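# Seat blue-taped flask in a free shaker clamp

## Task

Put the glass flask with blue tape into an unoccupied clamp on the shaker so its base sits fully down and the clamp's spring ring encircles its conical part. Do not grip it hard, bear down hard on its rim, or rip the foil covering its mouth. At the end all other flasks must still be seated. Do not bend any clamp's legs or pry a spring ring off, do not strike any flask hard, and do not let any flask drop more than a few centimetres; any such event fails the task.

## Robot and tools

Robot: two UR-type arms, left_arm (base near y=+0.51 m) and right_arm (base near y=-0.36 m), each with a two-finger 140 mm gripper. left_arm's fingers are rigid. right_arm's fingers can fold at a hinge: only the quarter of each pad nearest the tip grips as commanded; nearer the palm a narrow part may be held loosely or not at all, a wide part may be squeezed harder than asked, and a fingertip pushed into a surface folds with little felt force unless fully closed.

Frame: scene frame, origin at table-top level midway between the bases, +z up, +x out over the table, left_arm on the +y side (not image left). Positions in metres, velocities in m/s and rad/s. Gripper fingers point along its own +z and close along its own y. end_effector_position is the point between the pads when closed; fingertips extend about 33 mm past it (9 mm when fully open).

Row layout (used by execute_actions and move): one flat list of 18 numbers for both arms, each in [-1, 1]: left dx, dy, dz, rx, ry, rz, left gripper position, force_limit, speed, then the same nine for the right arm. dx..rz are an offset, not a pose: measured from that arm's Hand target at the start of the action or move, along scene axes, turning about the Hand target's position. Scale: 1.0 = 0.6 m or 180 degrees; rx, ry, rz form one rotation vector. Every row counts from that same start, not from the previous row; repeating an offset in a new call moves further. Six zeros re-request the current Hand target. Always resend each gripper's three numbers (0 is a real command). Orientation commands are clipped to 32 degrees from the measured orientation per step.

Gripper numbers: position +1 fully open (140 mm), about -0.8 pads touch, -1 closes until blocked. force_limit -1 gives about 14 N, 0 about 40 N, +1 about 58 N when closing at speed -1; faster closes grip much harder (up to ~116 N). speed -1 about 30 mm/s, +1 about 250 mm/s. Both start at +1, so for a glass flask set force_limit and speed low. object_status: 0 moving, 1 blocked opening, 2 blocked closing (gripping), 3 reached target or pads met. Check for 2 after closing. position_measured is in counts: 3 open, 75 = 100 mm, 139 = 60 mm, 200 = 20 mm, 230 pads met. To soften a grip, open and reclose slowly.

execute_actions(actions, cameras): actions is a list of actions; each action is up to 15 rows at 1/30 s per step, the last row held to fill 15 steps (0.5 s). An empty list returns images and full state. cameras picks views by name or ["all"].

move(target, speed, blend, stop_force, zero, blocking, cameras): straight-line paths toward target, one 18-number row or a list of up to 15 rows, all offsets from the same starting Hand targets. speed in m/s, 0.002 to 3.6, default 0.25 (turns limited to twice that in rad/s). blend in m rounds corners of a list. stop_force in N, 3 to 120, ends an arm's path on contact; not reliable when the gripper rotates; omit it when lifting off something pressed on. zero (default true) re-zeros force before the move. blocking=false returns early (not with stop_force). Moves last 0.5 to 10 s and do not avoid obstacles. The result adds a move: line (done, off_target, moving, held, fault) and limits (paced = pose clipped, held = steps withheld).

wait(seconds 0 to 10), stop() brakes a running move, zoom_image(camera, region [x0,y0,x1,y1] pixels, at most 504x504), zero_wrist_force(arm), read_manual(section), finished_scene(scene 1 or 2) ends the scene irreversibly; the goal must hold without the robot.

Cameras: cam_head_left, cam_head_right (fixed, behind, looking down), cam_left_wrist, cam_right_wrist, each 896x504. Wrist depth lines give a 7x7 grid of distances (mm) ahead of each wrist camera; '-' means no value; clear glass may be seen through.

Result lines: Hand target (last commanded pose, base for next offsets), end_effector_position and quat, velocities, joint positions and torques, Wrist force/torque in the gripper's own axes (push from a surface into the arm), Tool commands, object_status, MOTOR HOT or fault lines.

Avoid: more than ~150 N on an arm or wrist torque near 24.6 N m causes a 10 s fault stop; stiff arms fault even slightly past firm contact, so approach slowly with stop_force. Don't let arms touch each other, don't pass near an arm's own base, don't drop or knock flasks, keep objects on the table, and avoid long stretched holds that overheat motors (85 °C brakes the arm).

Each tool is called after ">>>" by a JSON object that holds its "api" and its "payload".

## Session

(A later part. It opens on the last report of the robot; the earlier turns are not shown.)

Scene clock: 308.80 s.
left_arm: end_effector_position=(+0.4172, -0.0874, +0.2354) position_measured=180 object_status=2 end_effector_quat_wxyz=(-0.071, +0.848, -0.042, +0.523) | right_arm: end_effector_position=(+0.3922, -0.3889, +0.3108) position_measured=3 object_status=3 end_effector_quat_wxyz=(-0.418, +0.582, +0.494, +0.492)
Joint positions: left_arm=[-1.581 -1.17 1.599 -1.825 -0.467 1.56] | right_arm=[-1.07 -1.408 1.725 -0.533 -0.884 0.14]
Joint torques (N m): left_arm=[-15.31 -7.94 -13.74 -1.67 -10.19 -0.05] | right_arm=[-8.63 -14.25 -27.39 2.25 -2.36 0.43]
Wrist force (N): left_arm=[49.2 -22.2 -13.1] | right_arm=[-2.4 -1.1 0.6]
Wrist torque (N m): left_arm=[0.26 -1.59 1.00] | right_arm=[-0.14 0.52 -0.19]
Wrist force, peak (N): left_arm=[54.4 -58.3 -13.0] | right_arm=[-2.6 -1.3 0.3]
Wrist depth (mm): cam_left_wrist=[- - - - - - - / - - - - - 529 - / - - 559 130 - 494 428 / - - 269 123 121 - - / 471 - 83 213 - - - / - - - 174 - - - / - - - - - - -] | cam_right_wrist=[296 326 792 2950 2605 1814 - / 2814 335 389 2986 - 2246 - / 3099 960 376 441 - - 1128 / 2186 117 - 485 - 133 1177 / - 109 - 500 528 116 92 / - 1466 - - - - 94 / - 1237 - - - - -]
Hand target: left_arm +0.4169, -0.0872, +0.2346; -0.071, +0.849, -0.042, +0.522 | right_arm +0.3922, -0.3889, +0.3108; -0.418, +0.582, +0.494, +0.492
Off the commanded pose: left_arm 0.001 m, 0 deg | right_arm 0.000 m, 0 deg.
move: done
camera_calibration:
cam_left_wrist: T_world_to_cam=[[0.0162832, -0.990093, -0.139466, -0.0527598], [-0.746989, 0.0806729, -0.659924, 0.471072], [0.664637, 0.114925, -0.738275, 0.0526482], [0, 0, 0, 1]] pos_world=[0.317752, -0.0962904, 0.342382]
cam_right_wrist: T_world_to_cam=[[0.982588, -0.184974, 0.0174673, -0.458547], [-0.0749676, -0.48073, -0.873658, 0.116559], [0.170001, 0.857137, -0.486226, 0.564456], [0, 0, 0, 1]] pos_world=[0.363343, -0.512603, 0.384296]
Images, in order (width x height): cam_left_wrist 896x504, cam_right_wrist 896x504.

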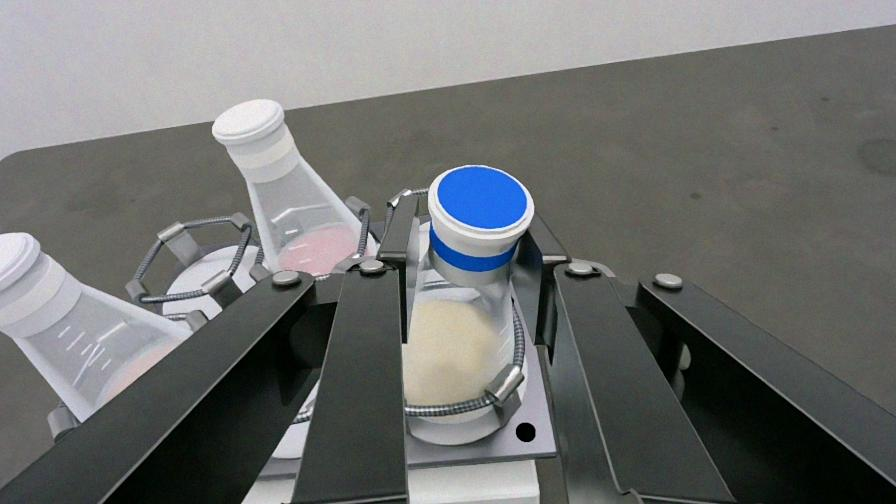

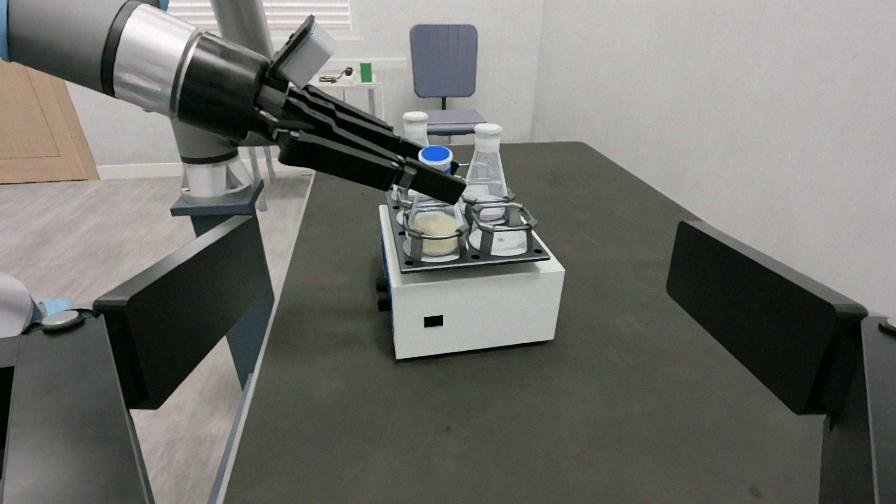

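>>> {"api": "move", "payload": {"target": [0,0.018,0,-0.025,0,0,-1,-0.02,-1,0,0,0,0,0,0,1,1,1], "speed": 0.03, "cameras": ["cam_right_wrist","cam_left_wrist","cam_head_left"]}}

>>> {"api": "zoom_image", "payload": {"camera": "cam_left_wrist", "region": [360, 264, 600, 504]}}

>>> {"api": "zoom_image", "payload": {"camera": "cam_right_wrist", "region": [370, 130, 520, 280]}}

Scene clock: 311.83 s.
left_arm: end_effector_position=(+0.4169, -0.0764, +0.2346) position_measured=180 object_status=2 end_effector_quat_wxyz=(-0.038, +0.851, -0.022, +0.523) | right_arm: end_effector_position=(+0.3922, -0.3889, +0.3108) position_measured=3 object_status=3 end_effector_quat_wxyz=(-0.418, +0.582, +0.494, +0.492)
Joint positions: left_arm=[-1.58 -1.212 1.678 -1.939 -0.469 1.56] | right_arm=[-1.07 -1.408 1.725 -0.533 -0.884 0.14]
Joint torques (N m): left_arm=[-8.28 -14.2 -7.48 5.05 -8.39 2.21] | right_arm=[-10.85 -15.22 -26.39 2.49 -2.3 0.08]
Wrist force (N): left_arm=[37.6 12.5 -9.7] | right_arm=[-2.4 -1.0 0.2]
Wrist torque (N m): left_arm=[-1.10 -1.54 -0.90] | right_arm=[-0.12 0.54 -0.19]
Wrist force, peak (N): left_arm=[50.5 -23.5 -15.7] | right_arm=[-2.7 -1.2 0.3]
Wrist depth (mm): cam_left_wrist=[- 1325 - - 1174 1180 - / - - - - - - - / - - 553 550 - 501 - / - 239 113 128 426 442 425 / 221 - 83 - - - - / - - - 176 - - - / - - - 205 - - -] | cam_right_wrist=[314 334 800 2881 - 1200 1282 / 2950 351 395 3061 - - - / 2915 964 397 500 - - 1128 / 2354 127 - 487 - 133 1309 / - 109 - 518 563 116 92 / - 1424 - - - - 95 / - 1243 404 - 418 416 -]
Hand target: left_arm +0.4169, -0.0764, +0.2346; -0.038, +0.851, -0.022, +0.523 | right_arm +0.3922, -0.3889, +0.3108; -0.418, +0.582, +0.494, +0.492
Off the commanded pose: left_arm 0.000 m, 0 deg | right_arm 0.000 m, 0 deg.
move: done
camera_calibration:
cam_left_wrist: T_world_to_cam=[[0.016468, -0.997978, -0.0613852, -0.0610229], [-0.748789, 0.0283756, -0.662201, 0.466782], [0.662604, 0.0568697, -0.746808, 0.0494613], [0, 0, 0, 1]] pos_world=[0.317753, -0.0769576, 0.342296]
cam_right_wrist: T_world_to_cam=[[0.982588, -0.184974, 0.0174673, -0.458547], [-0.0749676, -0.48073, -0.873658, 0.116559], [0.170001, 0.857137, -0.486226, 0.564456], [0, 0, 0, 1]] pos_world=[0.363343, -0.512603, 0.384296]
Images, in order (width x height): cam_head_left 896x504, cam_left_wrist 896x504, cam_right_wrist 896x504.

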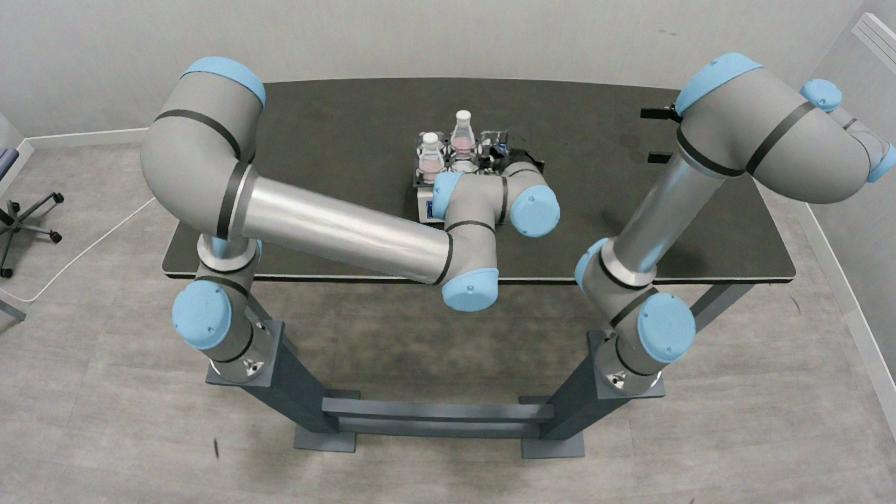

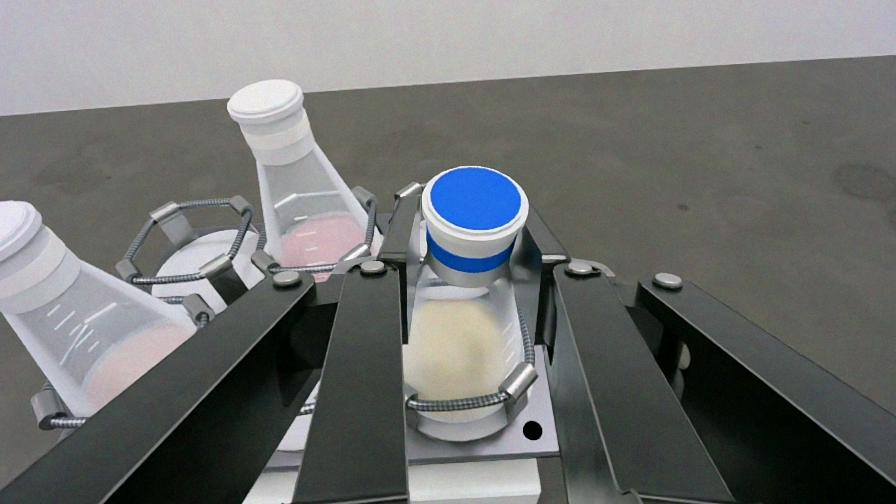

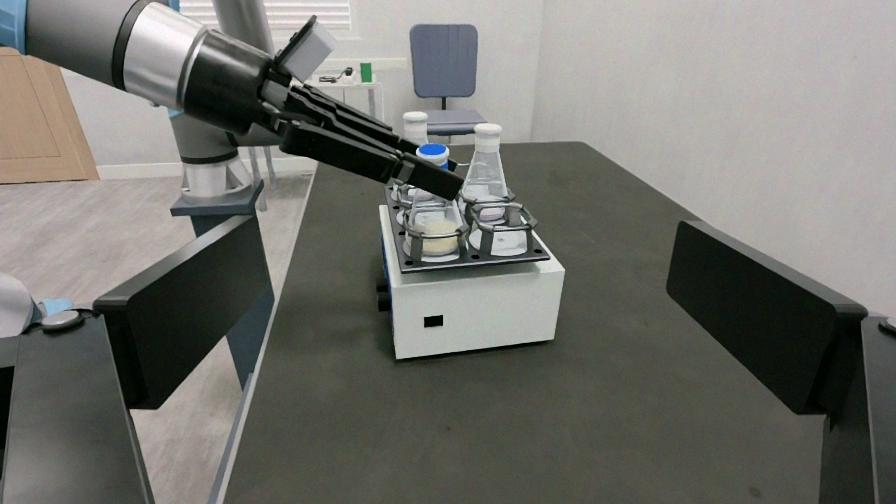

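Scaled by 2.100 from the camera's 896x504 image, which has a finer 1280x720 frame.

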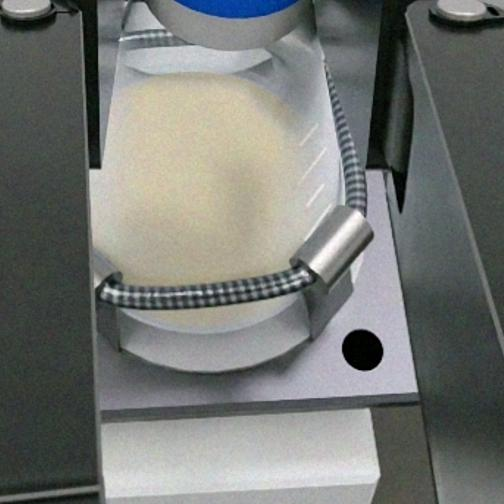

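Scaled by 3.360 from the camera's 896x504 image, which has a finer 1280x720 frame.

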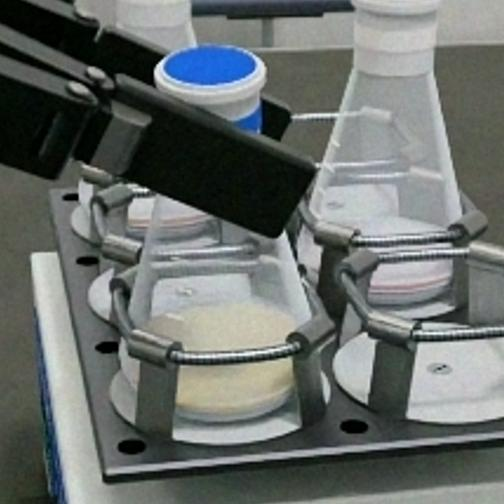

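>>> {"api": "move", "payload": {"target": [[0,0.006,-0.002,-0.015,0,0,-1,-0.02,-1,0,0,0,0,0,0,1,1,1],[0,0.006,-0.02,-0.015,0,0,-1,-0.02,-1,0,0,0,0,0,0,1,1,1]], "speed": 0.025, "stop_force": 50, "zero": false, "cameras": ["cam_right_wrist","cam_left_wrist"]}}

>>> {"api": "zoom_image", "payload": {"camera": "cam_left_wrist", "region": [360, 264, 600, 504]}}

>>> {"api": "zoom_image", "payload": {"camera": "cam_right_wrist", "region": [370, 130, 520, 280]}}

Scene clock: 316.03 s.
left_arm: end_effector_position=(+0.4215, -0.0734, +0.2325) position_measured=180 object_status=2 end_effector_quat_wxyz=(-0.018, +0.842, -0.010, +0.538) | right_arm: end_effector_position=(+0.3922, -0.3889, +0.3108) position_measured=3 object_status=3 end_effector_quat_wxyz=(-0.418, +0.582, +0.494, +0.492)
Joint positions: left_arm=[-1.581 -1.216 1.73 -2.034 -0.434 1.559] | right_arm=[-1.07 -1.408 1.725 -0.533 -0.884 0.14]
Joint torques (N m): left_arm=[-6.95 -16.65 -7.59 2.87 -10.11 1.43] | right_arm=[-10.67 -15.14 -26.58 2.08 -2.23 -0.06]
Wrist force (N): left_arm=[48.2 -3.3 -25.6] | right_arm=[-2.5 -1.1 0.3]
Wrist torque (N m): left_arm=[-0.20 -1.86 -0.23] | right_arm=[-0.13 0.54 -0.19]
Wrist force, peak (N): left_arm=[55.9 -8.3 -28.0] | right_arm=[-2.8 -1.3 0.4]
Wrist depth (mm): cam_left_wrist=[1262 - 1180 1198 - - - / 721 - 626 - 674 - 626 / 576 544 576 133 535 512 - / 465 259 248 131 121 454 436 / 238 - 83 - - - - / - - - 191 - - - / - - - 188 - - -] | cam_right_wrist=[320 348 2751 3222 - 1590 - / 2814 359 403 2782 - - - / 3023 2782 2847 458 - - - / 2473 122 785 492 - 133 - / - 109 - 519 547 116 92 / - 1432 - - - 477 94 / - 1269 - 419 - - -]
Hand target: left_arm +0.4169, -0.0728, +0.2226; -0.018, +0.852, -0.009, +0.523 | right_arm +0.3922, -0.3889, +0.3108; -0.418, +0.582, +0.494, +0.492
Off the commanded pose: left_arm 0.011 m, 2 deg | right_arm 0.000 m, 0 deg.
move: off_target (left_arm)
camera_calibration:
cam_left_wrist: T_world_to_cam=[[0.0151848, -0.99979, -0.0137621, -0.0688267], [-0.724862, -0.00152658, -0.688893, 0.462682], [0.688727, 0.0204364, -0.724733, 0.0258156], [0, 0, 0, 1]] pos_world=[0.318646, -0.0686335, 0.336501]
cam_right_wrist: T_world_to_cam=[[0.982588, -0.184974, 0.0174673, -0.458547], [-0.0749676, -0.48073, -0.873658, 0.116559], [0.170001, 0.857137, -0.486226, 0.564456], [0, 0, 0, 1]] pos_world=[0.363343, -0.512603, 0.384296]
Images, in order (width x height): cam_left_wrist 896x504, cam_right_wrist 896x504.

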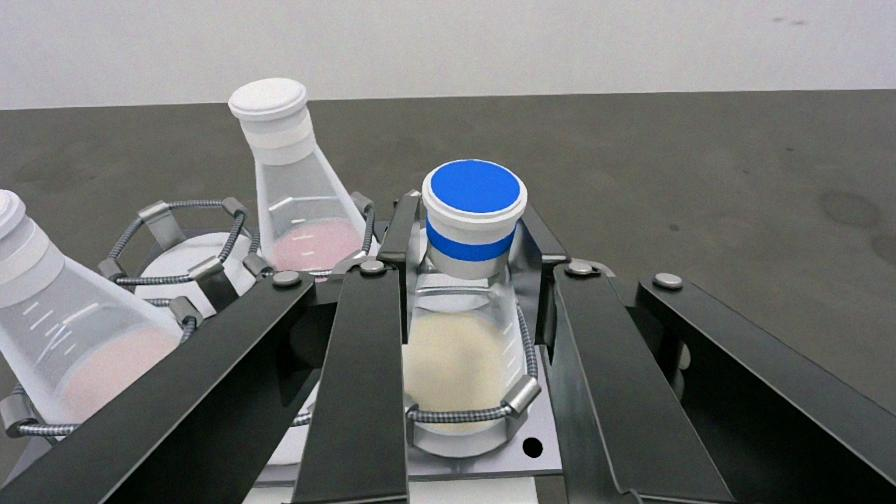

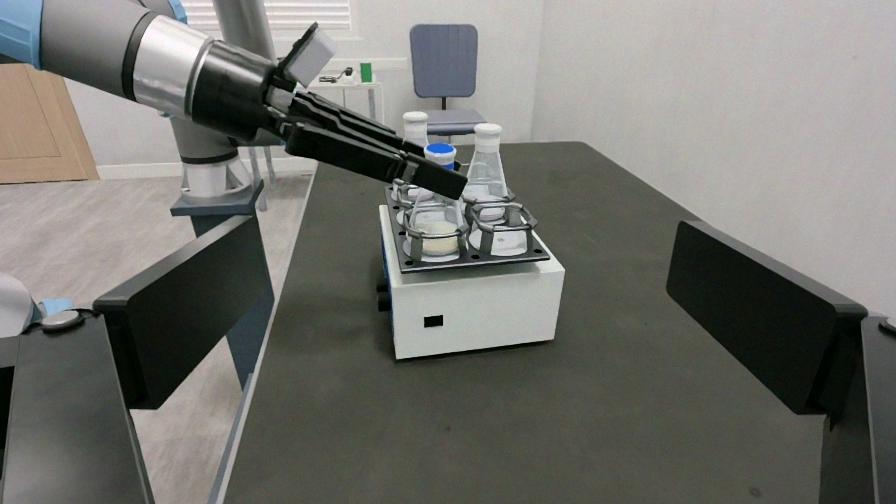

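Scaled by 2.100 from the camera's 896x504 image, which has a finer 1280x720 frame.

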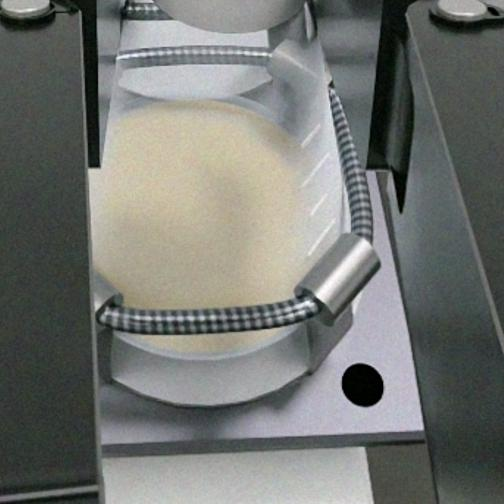

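Scaled by 3.360 from the camera's 896x504 image, which has a finer 1280x720 frame.

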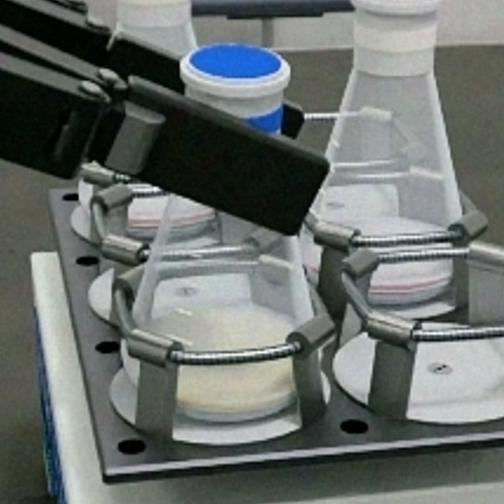

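>>> {"api": "zoom_image", "payload": {"camera": "cam_right_wrist", "region": [395, 200, 475, 270]}}

>>> {"api": "zoom_image", "payload": {"camera": "cam_left_wrist", "region": [400, 390, 540, 480]}}

Scaled by 6.300 from the camera's 896x504 image, which has a finer 1280x720 frame.

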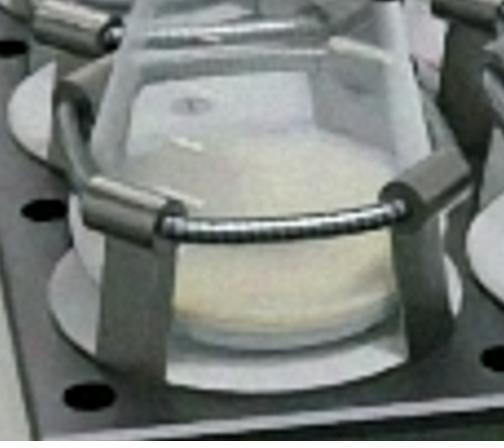

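Scaled by 3.600 from the camera's 896x504 image, which has a finer 1280x720 frame.

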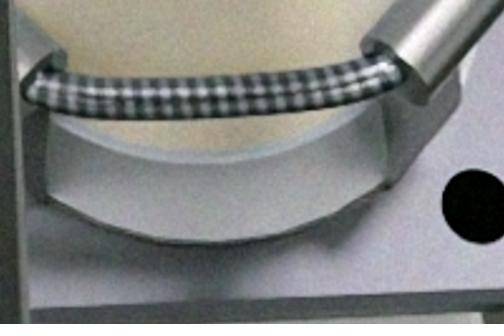

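>>> {"api": "move", "payload": {"target": [[0,0.012,0,-0.01,0,0,-1,-0.02,-1,0,0,0,0,0,0,1,1,1],[0,-0.008,0,0.015,0,0,-1,-0.02,-1,0,0,0,0,0,0,1,1,1],[0,0.012,-0.002,-0.015,0,0,-1,-0.02,-1,0,0,0,0,0,0,1,1,1],[0,0.003,-0.002,0,0,0,-1,-0.02,-1,0,0,0,0,0,0,1,1,1]], "speed": 0.03, "blend": [0.002,0.002,0.002,0], "cameras": ["cam_right_wrist","cam_left_wrist"]}}

>>> {"api": "zoom_image", "payload": {"camera": "cam_right_wrist", "region": [395, 200, 475, 270]}}

>>> {"api": "zoom_image", "payload": {"camera": "cam_right_wrist", "region": [380, 110, 530, 260]}}

Scene clock: 328.10 s.
left_arm: end_effector_position=(+0.4216, -0.0716, +0.2314) position_measured=180 object_status=2 end_effector_quat_wxyz=(-0.018, +0.842, -0.010, +0.539) | right_arm: end_effector_position=(+0.3922, -0.3889, +0.3108) position_measured=3 object_status=3 end_effector_quat_wxyz=(-0.418, +0.582, +0.494, +0.492)
Joint positions: left_arm=[-1.581 -1.218 1.737 -2.039 -0.433 1.559] | right_arm=[-1.07 -1.408 1.725 -0.533 -0.884 0.14]
Joint torques (N m): left_arm=[8.13 -7.7 1.82 -2.38 -9.96 -2.06] | right_arm=[-10.64 -15.64 -26.15 1.94 -2.36 -0.53]
Wrist force (N): left_arm=[55.8 -20.2 -27.5] | right_arm=[-2.4 -1.0 0.5]
Wrist torque (N m): left_arm=[0.21 -1.85 0.14] | right_arm=[-0.12 0.52 -0.19]
Wrist force, peak (N): left_arm=[55.9 -32.6 -21.4] | right_arm=[-2.7 -1.4 0.5]
Wrist depth (mm): cam_left_wrist=[- 1140 1146 - 1210 - 1216 / - - 645 - - - 593 / - - - 132 - - - / - 252 113 129 112 453 - / 218 - 83 - - - 403 / - - - - - - 347 / - - - - - - -] | cam_right_wrist=[322 350 3222 2782 - - - / 2551 360 401 2691 2691 1622 1296 / 3139 931 1008 460 - - - / 2310 122 850 493 - 133 - / - 109 - 510 - 116 92 / - 1407 - - - - 94 / - - - - 431 417 -]
Hand target: left_arm +0.4169, -0.0710, +0.2214; -0.018, +0.852, -0.009, +0.523 | right_arm +0.3922, -0.3889, +0.3108; -0.418, +0.582, +0.494, +0.492
Off the commanded pose: left_arm 0.011 m, 2 deg | right_arm 0.000 m, 0 deg.
move: off_target (left_arm)
camera_calibration:
cam_left_wrist: T_world_to_cam=[[0.0151883, -0.999788, -0.0138961, -0.0670997], [-0.724521, -0.00142663, -0.689251, 0.461875], [0.689085, 0.0205365, -0.724389, 0.0246876], [0, 0, 0, 1]] pos_world=[0.318646, -0.0669335, 0.335299]
cam_right_wrist: T_world_to_cam=[[0.982588, -0.184974, 0.0174673, -0.458547], [-0.0749676, -0.48073, -0.873658, 0.116559], [0.170001, 0.857137, -0.486226, 0.564456], [0, 0, 0, 1]] pos_world=[0.363343, -0.512603, 0.384296]
Images, in order (width x height): cam_left_wrist 896x504, cam_right_wrist 896x504.

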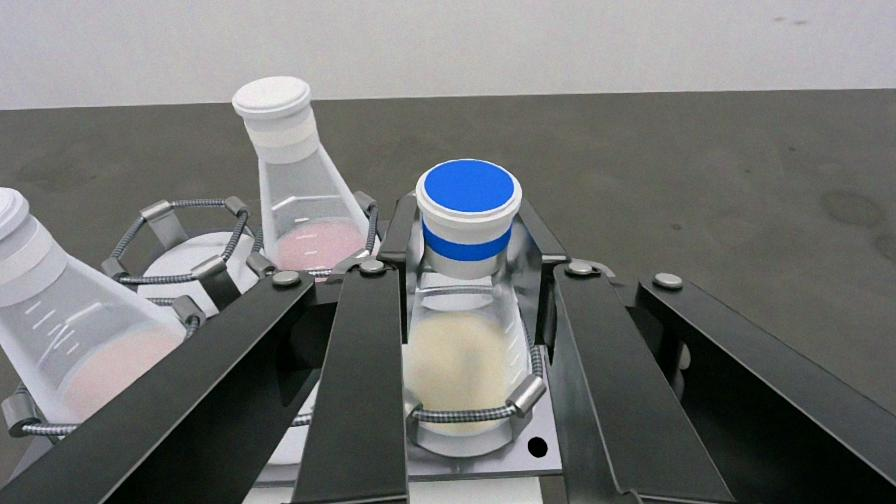

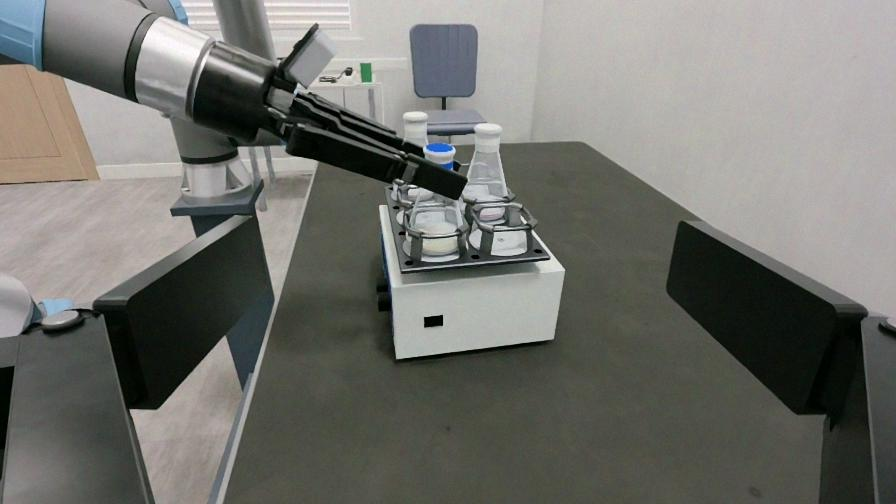

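Scaled by 6.300 from the camera's 896x504 image, which has a finer 1280x720 frame.

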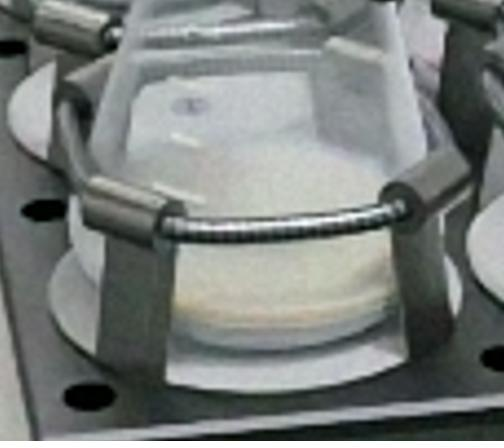

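Scaled by 3.360 from the camera's 896x504 image, which has a finer 1280x720 frame.

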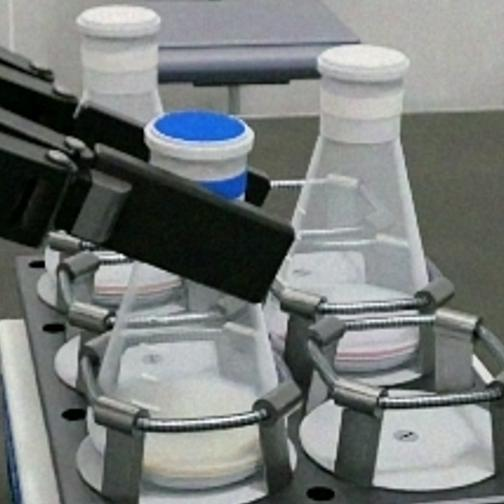

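>>> {"api": "zoom_image", "payload": {"camera": "cam_right_wrist", "region": [455, 165, 535, 235]}}

>>> {"api": "zoom_image", "payload": {"camera": "cam_right_wrist", "region": [385, 160, 465, 230]}}

Scaled by 6.300 from the camera's 896x504 image, which has a finer 1280x720 frame.

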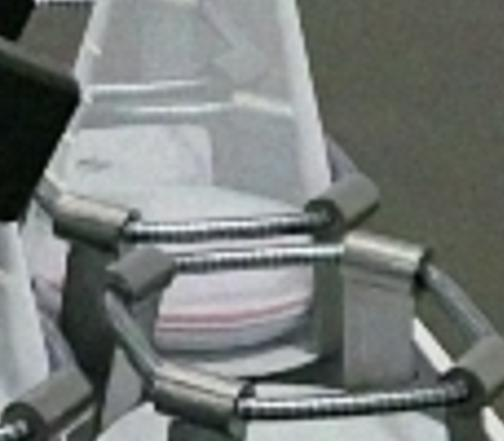

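Scaled by 6.300 from the camera's 896x504 image, which has a finer 1280x720 frame.

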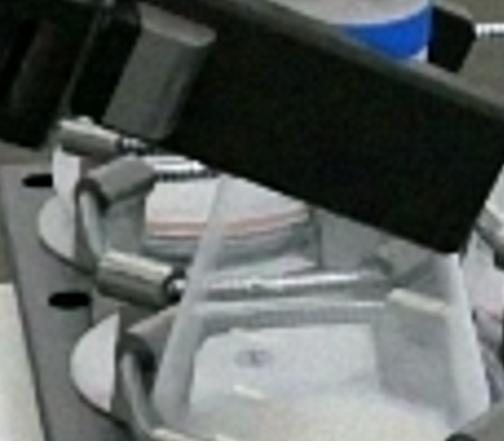

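>>> {"api": "move", "payload": {"target": [[0.013,-0.004,-0.004,0,0,0,-1,-0.02,-1,0,0,0,0,0,0,1,1,1],[-0.017,-0.004,-0.004,0,0,0,-1,-0.02,-1,0,0,0,0,0,0,1,1,1],[0.01,-0.008,-0.006,0,0,0,-1,-0.02,-1,0,0,0,0,0,0,1,1,1],[-0.007,0.006,-0.006,0,0,0,-1,-0.02,-1,0,0,0,0,0,0,1,1,1],[-0.007,-0.002,-0.006,0,0,0,-1,-0.02,-1,0,0,0,0,0,0,1,1,1]], "speed": 0.04, "blend": [0.002,0.002,0.002,0.002,0], "cameras": ["cam_right_wrist","cam_left_wrist"]}}

>>> {"api": "zoom_image", "payload": {"camera": "cam_right_wrist", "region": [395, 200, 475, 270]}}

>>> {"api": "zoom_image", "payload": {"camera": "cam_left_wrist", "region": [360, 264, 600, 504]}}

Scene clock: 334.50 s.
left_arm: end_effector_position=(+0.4185, -0.0732, +0.2305) position_measured=180 object_status=2 end_effector_quat_wxyz=(-0.017, +0.840, -0.010, +0.543) end_effector_velocity=(+0.000, +0.003, -0.002) end_effector_angular_velocity=(+0.005, +0.000, +0.000) | right_arm: end_effector_position=(+0.3922, -0.3889, +0.3108) position_measured=3 object_status=3 end_effector_quat_wxyz=(-0.418, +0.582, +0.494, +0.492)
Joint positions: left_arm=[-1.588 -1.215 1.739 -2.029 -0.424 1.543] | right_arm=[-1.07 -1.408 1.725 -0.533 -0.884 0.14]
Joint velocities: left_arm=[0 -0.003 0.009 -0.001 0 -0.001] | right_arm=[within noise]
Joint torques (N m): left_arm=[-0.23 -16.37 -3.94 -4.15 -10.29 -2.28] | right_arm=[-9.51 -15.83 -27.39 2.22 -2.38 -1.12]
Wrist force (N): left_arm=[53.6 -26.2 -11.8] | right_arm=[-2.5 -1.4 0.4]
Wrist torque (N m): left_arm=[0.22 -1.69 0.95] | right_arm=[-0.20 0.54 -0.19]
Wrist force, peak (N): left_arm=[56.8 -13.5 -33.8] | right_arm=[-2.7 -1.3 0.3]
Wrist depth (mm): cam_left_wrist=[- 1186 - - - - - / - - 188 - - - - / 604 - - 130 542 542 - / - 238 - 129 139 480 470 / - - 83 210 - - - / - - - - - - - / - - - - - - -] | cam_right_wrist=[323 357 756 2424 - 1457 - / 2782 357 393 2881 2424 1677 - / 2986 972 931 508 - 1540 1376 / 2354 127 787 483 - 133 1256 / - 109 - 511 511 116 92 / - 1432 - - - 476 94 / - 1262 - - 399 412 -]
Hand target: left_arm +0.4127, -0.0722, +0.2178; -0.018, +0.852, -0.009, +0.523 | right_arm +0.3922, -0.3889, +0.3108; -0.418, +0.582, +0.494, +0.492
Off the commanded pose: left_arm 0.014 m, 3 deg | right_arm 0.000 m, 0 deg.
move: off_target (left_arm)
camera_calibration:
cam_left_wrist: T_world_to_cam=[[0.0139774, -0.999809, -0.0136781, -0.068252], [-0.717921, -0.000513062, -0.696125, 0.457845], [0.695985, 0.0195498, -0.71779, 0.0217029], [0, 0, 0, 1]] pos_world=[0.314546, -0.0684283, 0.333362]
cam_right_wrist: T_world_to_cam=[[0.982588, -0.184974, 0.0174673, -0.458547], [-0.0749676, -0.48073, -0.873658, 0.116559], [0.170001, 0.857137, -0.486226, 0.564456], [0, 0, 0, 1]] pos_world=[0.363343, -0.512603, 0.384296]
Images, in order (width x height): cam_left_wrist 896x504, cam_right_wrist 896x504.

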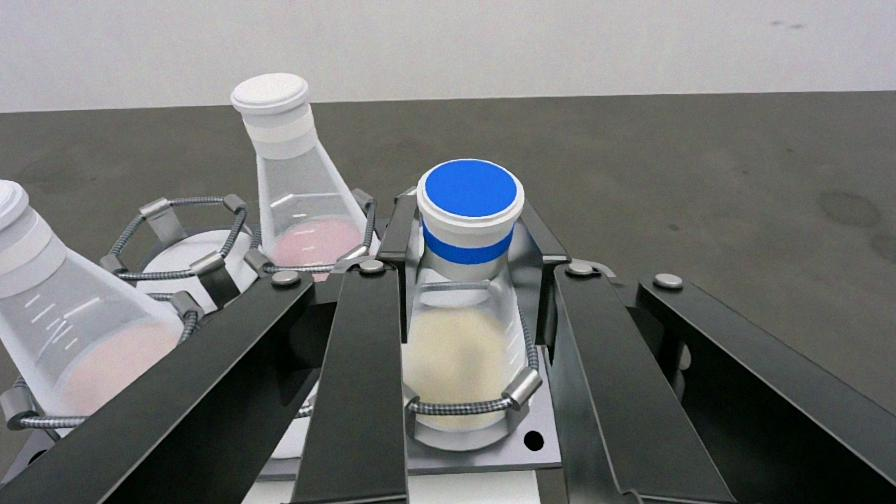

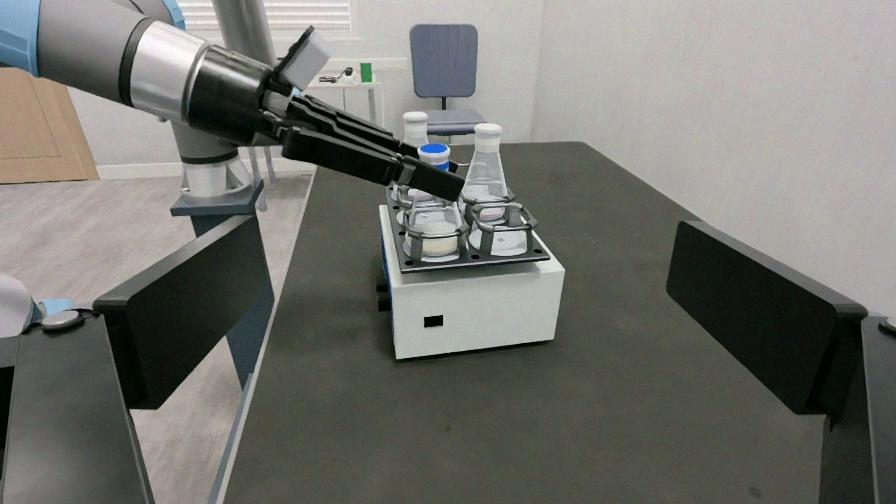

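Scaled by 6.300 from the camera's 896x504 image, which has a finer 1280x720 frame.

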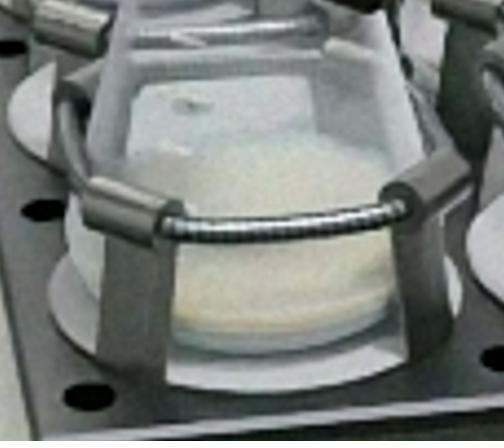

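Scaled by 2.100 from the camera's 896x504 image, which has a finer 1280x720 frame.

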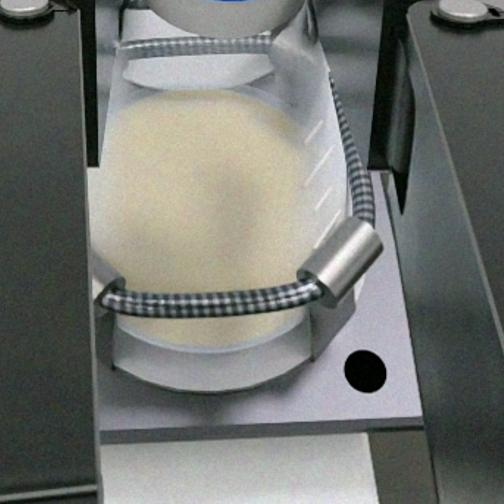

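>>> {"api": "zoom_image", "payload": {"camera": "cam_right_wrist", "region": [390, 90, 520, 220]}}

Scaled by 3.877 from the camera's 896x504 image, which has a finer 1280x720 frame.

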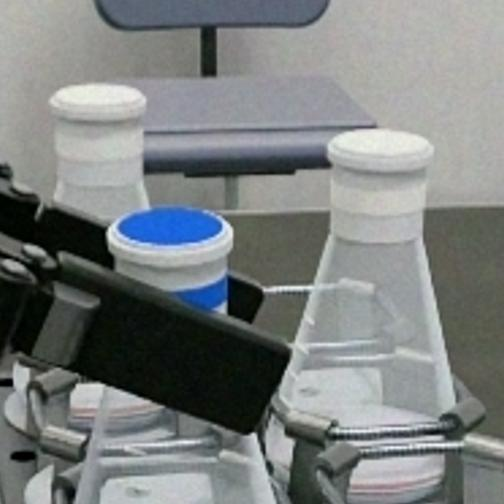

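>>> {"api": "move", "payload": {"target": [0.0085,0,0.0205,0,0,0,-1,-0.02,-1,0,0,0,0,0,0,1,1,1], "speed": 0.03, "cameras": ["cam_right_wrist","cam_left_wrist"]}}

>>> {"api": "zoom_image", "payload": {"camera": "cam_right_wrist", "region": [395, 200, 475, 270]}}

>>> {"api": "zoom_image", "payload": {"camera": "cam_right_wrist", "region": [390, 90, 520, 220]}}

Scene clock: 339.73 s.
left_arm: end_effector_position=(+0.4182, -0.0722, +0.2309) position_measured=180 object_status=2 end_effector_quat_wxyz=(-0.018, +0.851, -0.009, +0.524) | right_arm: end_effector_position=(+0.3922, -0.3889, +0.3108) position_measured=3 object_status=3 end_effector_quat_wxyz=(-0.418, +0.582, +0.494, +0.492)
Joint positions: left_arm=[-1.579 -1.225 1.722 -2.021 -0.467 1.563] | right_arm=[-1.07 -1.408 1.725 -0.533 -0.884 0.14]
Joint torques (N m): left_arm=[-15.68 -8.72 -2.64 -2.32 -10.17 -2.48] | right_arm=[-9.64 -15.88 -26.4 1.8 -2.18 -1.56]
Wrist force (N): left_arm=[48.3 -14.5 -7.1] | right_arm=[-2.5 -1.1 0.3]
Wrist torque (N m): left_arm=[-0.19 -1.55 0.20] | right_arm=[-0.14 0.53 -0.19]
Wrist force, peak (N): left_arm=[53.5 -26.0 -11.7] | right_arm=[-2.7 -1.3 0.4]
Wrist depth (mm): cam_left_wrist=[- 1420 - 1492 1275 - - / - - 192 712 - - - / - - 535 127 510 - - / 438 233 102 130 138 - - / 392 - 83 208 - 384 383 / - - - - - - - / - - - - - - -] | cam_right_wrist=[324 341 833 2881 - - - / 2499 361 404 3265 2691 - 1218 / 2782 938 2721 462 - 1774 1289 / 2424 127 - 487 - 133 - / - 109 - 530 496 116 92 / - 1475 494 - - - 94 / - 1256 - - - - -]
Hand target: left_arm +0.4178, -0.0722, +0.2301; -0.018, +0.852, -0.009, +0.523 | right_arm +0.3922, -0.3889, +0.3108; -0.418, +0.582, +0.494, +0.492
Off the commanded pose: left_arm 0.001 m, 0 deg | right_arm 0.000 m, 0 deg.
move: done
camera_calibration:
cam_left_wrist: T_world_to_cam=[[0.0165561, -0.99976, -0.0143393, -0.0680534], [-0.747298, -0.0028448, -0.664482, 0.462832], [0.664282, 0.0217169, -0.747166, 0.0423739], [0, 0, 0, 1]] pos_world=[0.318852, -0.0676406, 0.338228]
cam_right_wrist: T_world_to_cam=[[0.982588, -0.184974, 0.0174673, -0.458547], [-0.0749676, -0.48073, -0.873658, 0.116559], [0.170001, 0.857137, -0.486226, 0.564456], [0, 0, 0, 1]] pos_world=[0.363343, -0.512603, 0.384296]
Images, in order (width x height): cam_left_wrist 896x504, cam_right_wrist 896x504.

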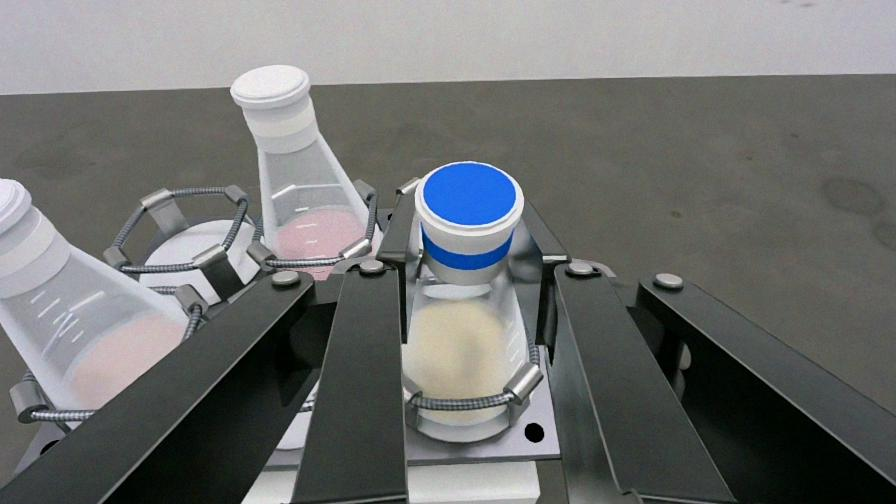

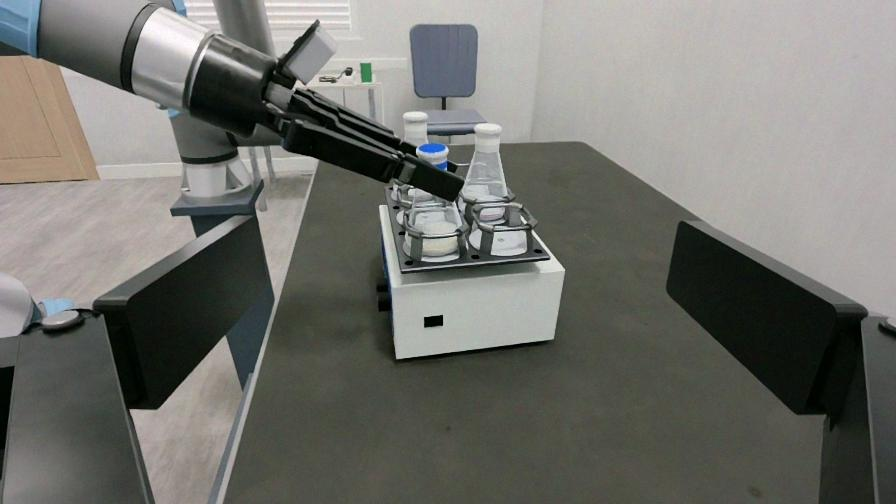

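Scaled by 6.300 from the camera's 896x504 image, which has a finer 1280x720 frame.

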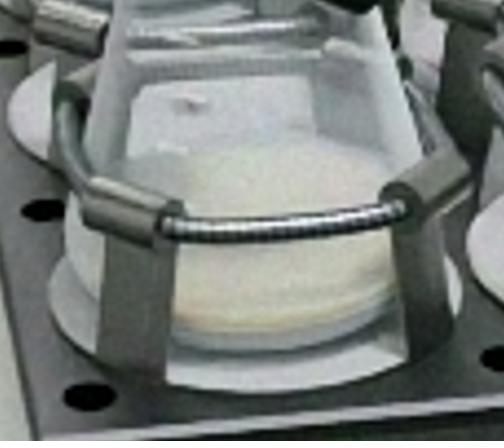

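Scaled by 3.877 from the camera's 896x504 image, which has a finer 1280x720 frame.

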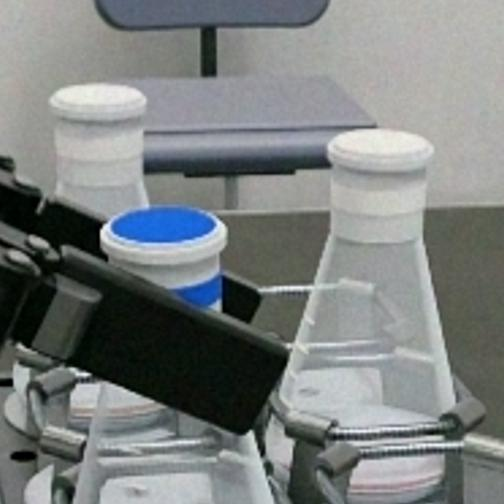

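>>> {"api": "move", "payload": {"target": [0,0,0.005,0,0,0,-1,-0.02,-1,0,0,0,0,0,0,1,1,1], "speed": 0.02, "cameras": ["cam_right_wrist"]}}

>>> {"api": "zoom_image", "payload": {"camera": "cam_right_wrist", "region": [395, 200, 475, 270]}}

Scene clock: 344.27 s.
left_arm: end_effector_position=(+0.4177, -0.0722, +0.2330) position_measured=180 object_status=2 end_effector_quat_wxyz=(-0.018, +0.852, -0.009, +0.523) | right_arm: end_effector_position=(+0.3922, -0.3889, +0.3108) position_measured=3 object_status=3 end_effector_quat_wxyz=(-0.418, +0.582, +0.494, +0.492)
Joint positions: left_arm=[-1.579 -1.229 1.719 -2.013 -0.469 1.563] | right_arm=[-1.07 -1.408 1.725 -0.533 -0.884 0.14]
Joint torques (N m): left_arm=[-11.5 -44.29 -25.82 -3.57 3.46 -0.83] | right_arm=[-10.64 -15.77 -26.78 1.68 -2.31 -1.49]
Wrist force (N): left_arm=[4.9 -2.6 4.5] | right_arm=[-2.3 -1.2 0.4]
Wrist torque (N m): left_arm=[-0.46 -1.14 -0.13] | right_arm=[-0.16 0.50 -0.19]
Wrist force, peak (N): left_arm=[53.4 -15.9 -8.5] | right_arm=[-2.6 -1.4 0.4]
Wrist depth (mm): cam_left_wrist=[1198 1204 - - 1248 1157 1229 / - - 189 - - 648 633 / - 271 - 127 513 - - / 236 240 222 129 139 427 429 / 222 - 83 - - - - / - - - - - - - / - - - - - - -] | cam_right_wrist=[323 344 756 3265 2401 - - / 2814 362 399 3401 2473 - - / 3061 2473 2881 467 - 1959 - / 2377 127 - 491 853 133 - / - 109 600 505 - 116 92 / - 1407 - - - - 94 / - 1237 433 403 419 431 -]
Hand target: left_arm +0.4178, -0.0722, +0.2331; -0.018, +0.852, -0.009, +0.523 | right_arm +0.3922, -0.3889, +0.3108; -0.418, +0.582, +0.494, +0.492
Off the commanded pose: left_arm 0.000 m, 0 deg | right_arm 0.000 m, 0 deg.
move: done
camera_calibration:
cam_right_wrist: T_world_to_cam=[[0.982588, -0.184974, 0.0174673, -0.458547], [-0.0749676, -0.48073, -0.873658, 0.116559], [0.170001, 0.857137, -0.486226, 0.564456], [0, 0, 0, 1]] pos_world=[0.363343, -0.512603, 0.384296]
Images, in order (width x height): cam_right_wrist 896x504.

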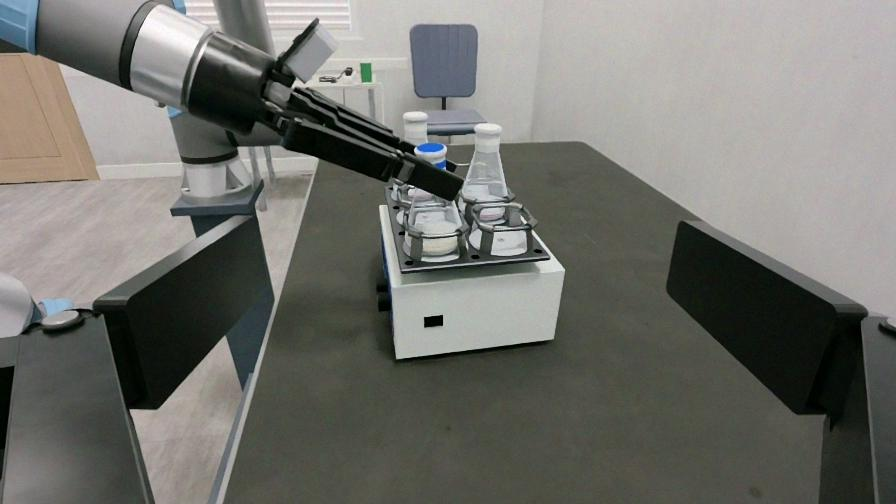

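Scaled by 6.300 from the camera's 896x504 image, which has a finer 1280x720 frame.

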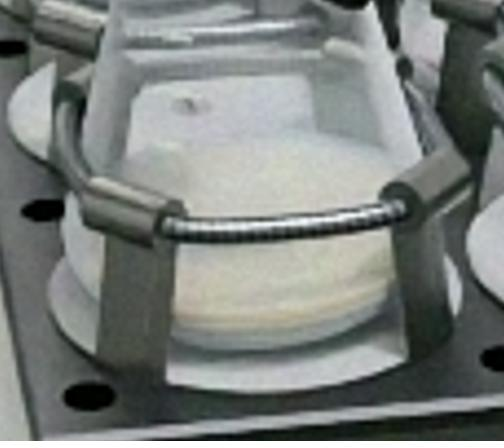

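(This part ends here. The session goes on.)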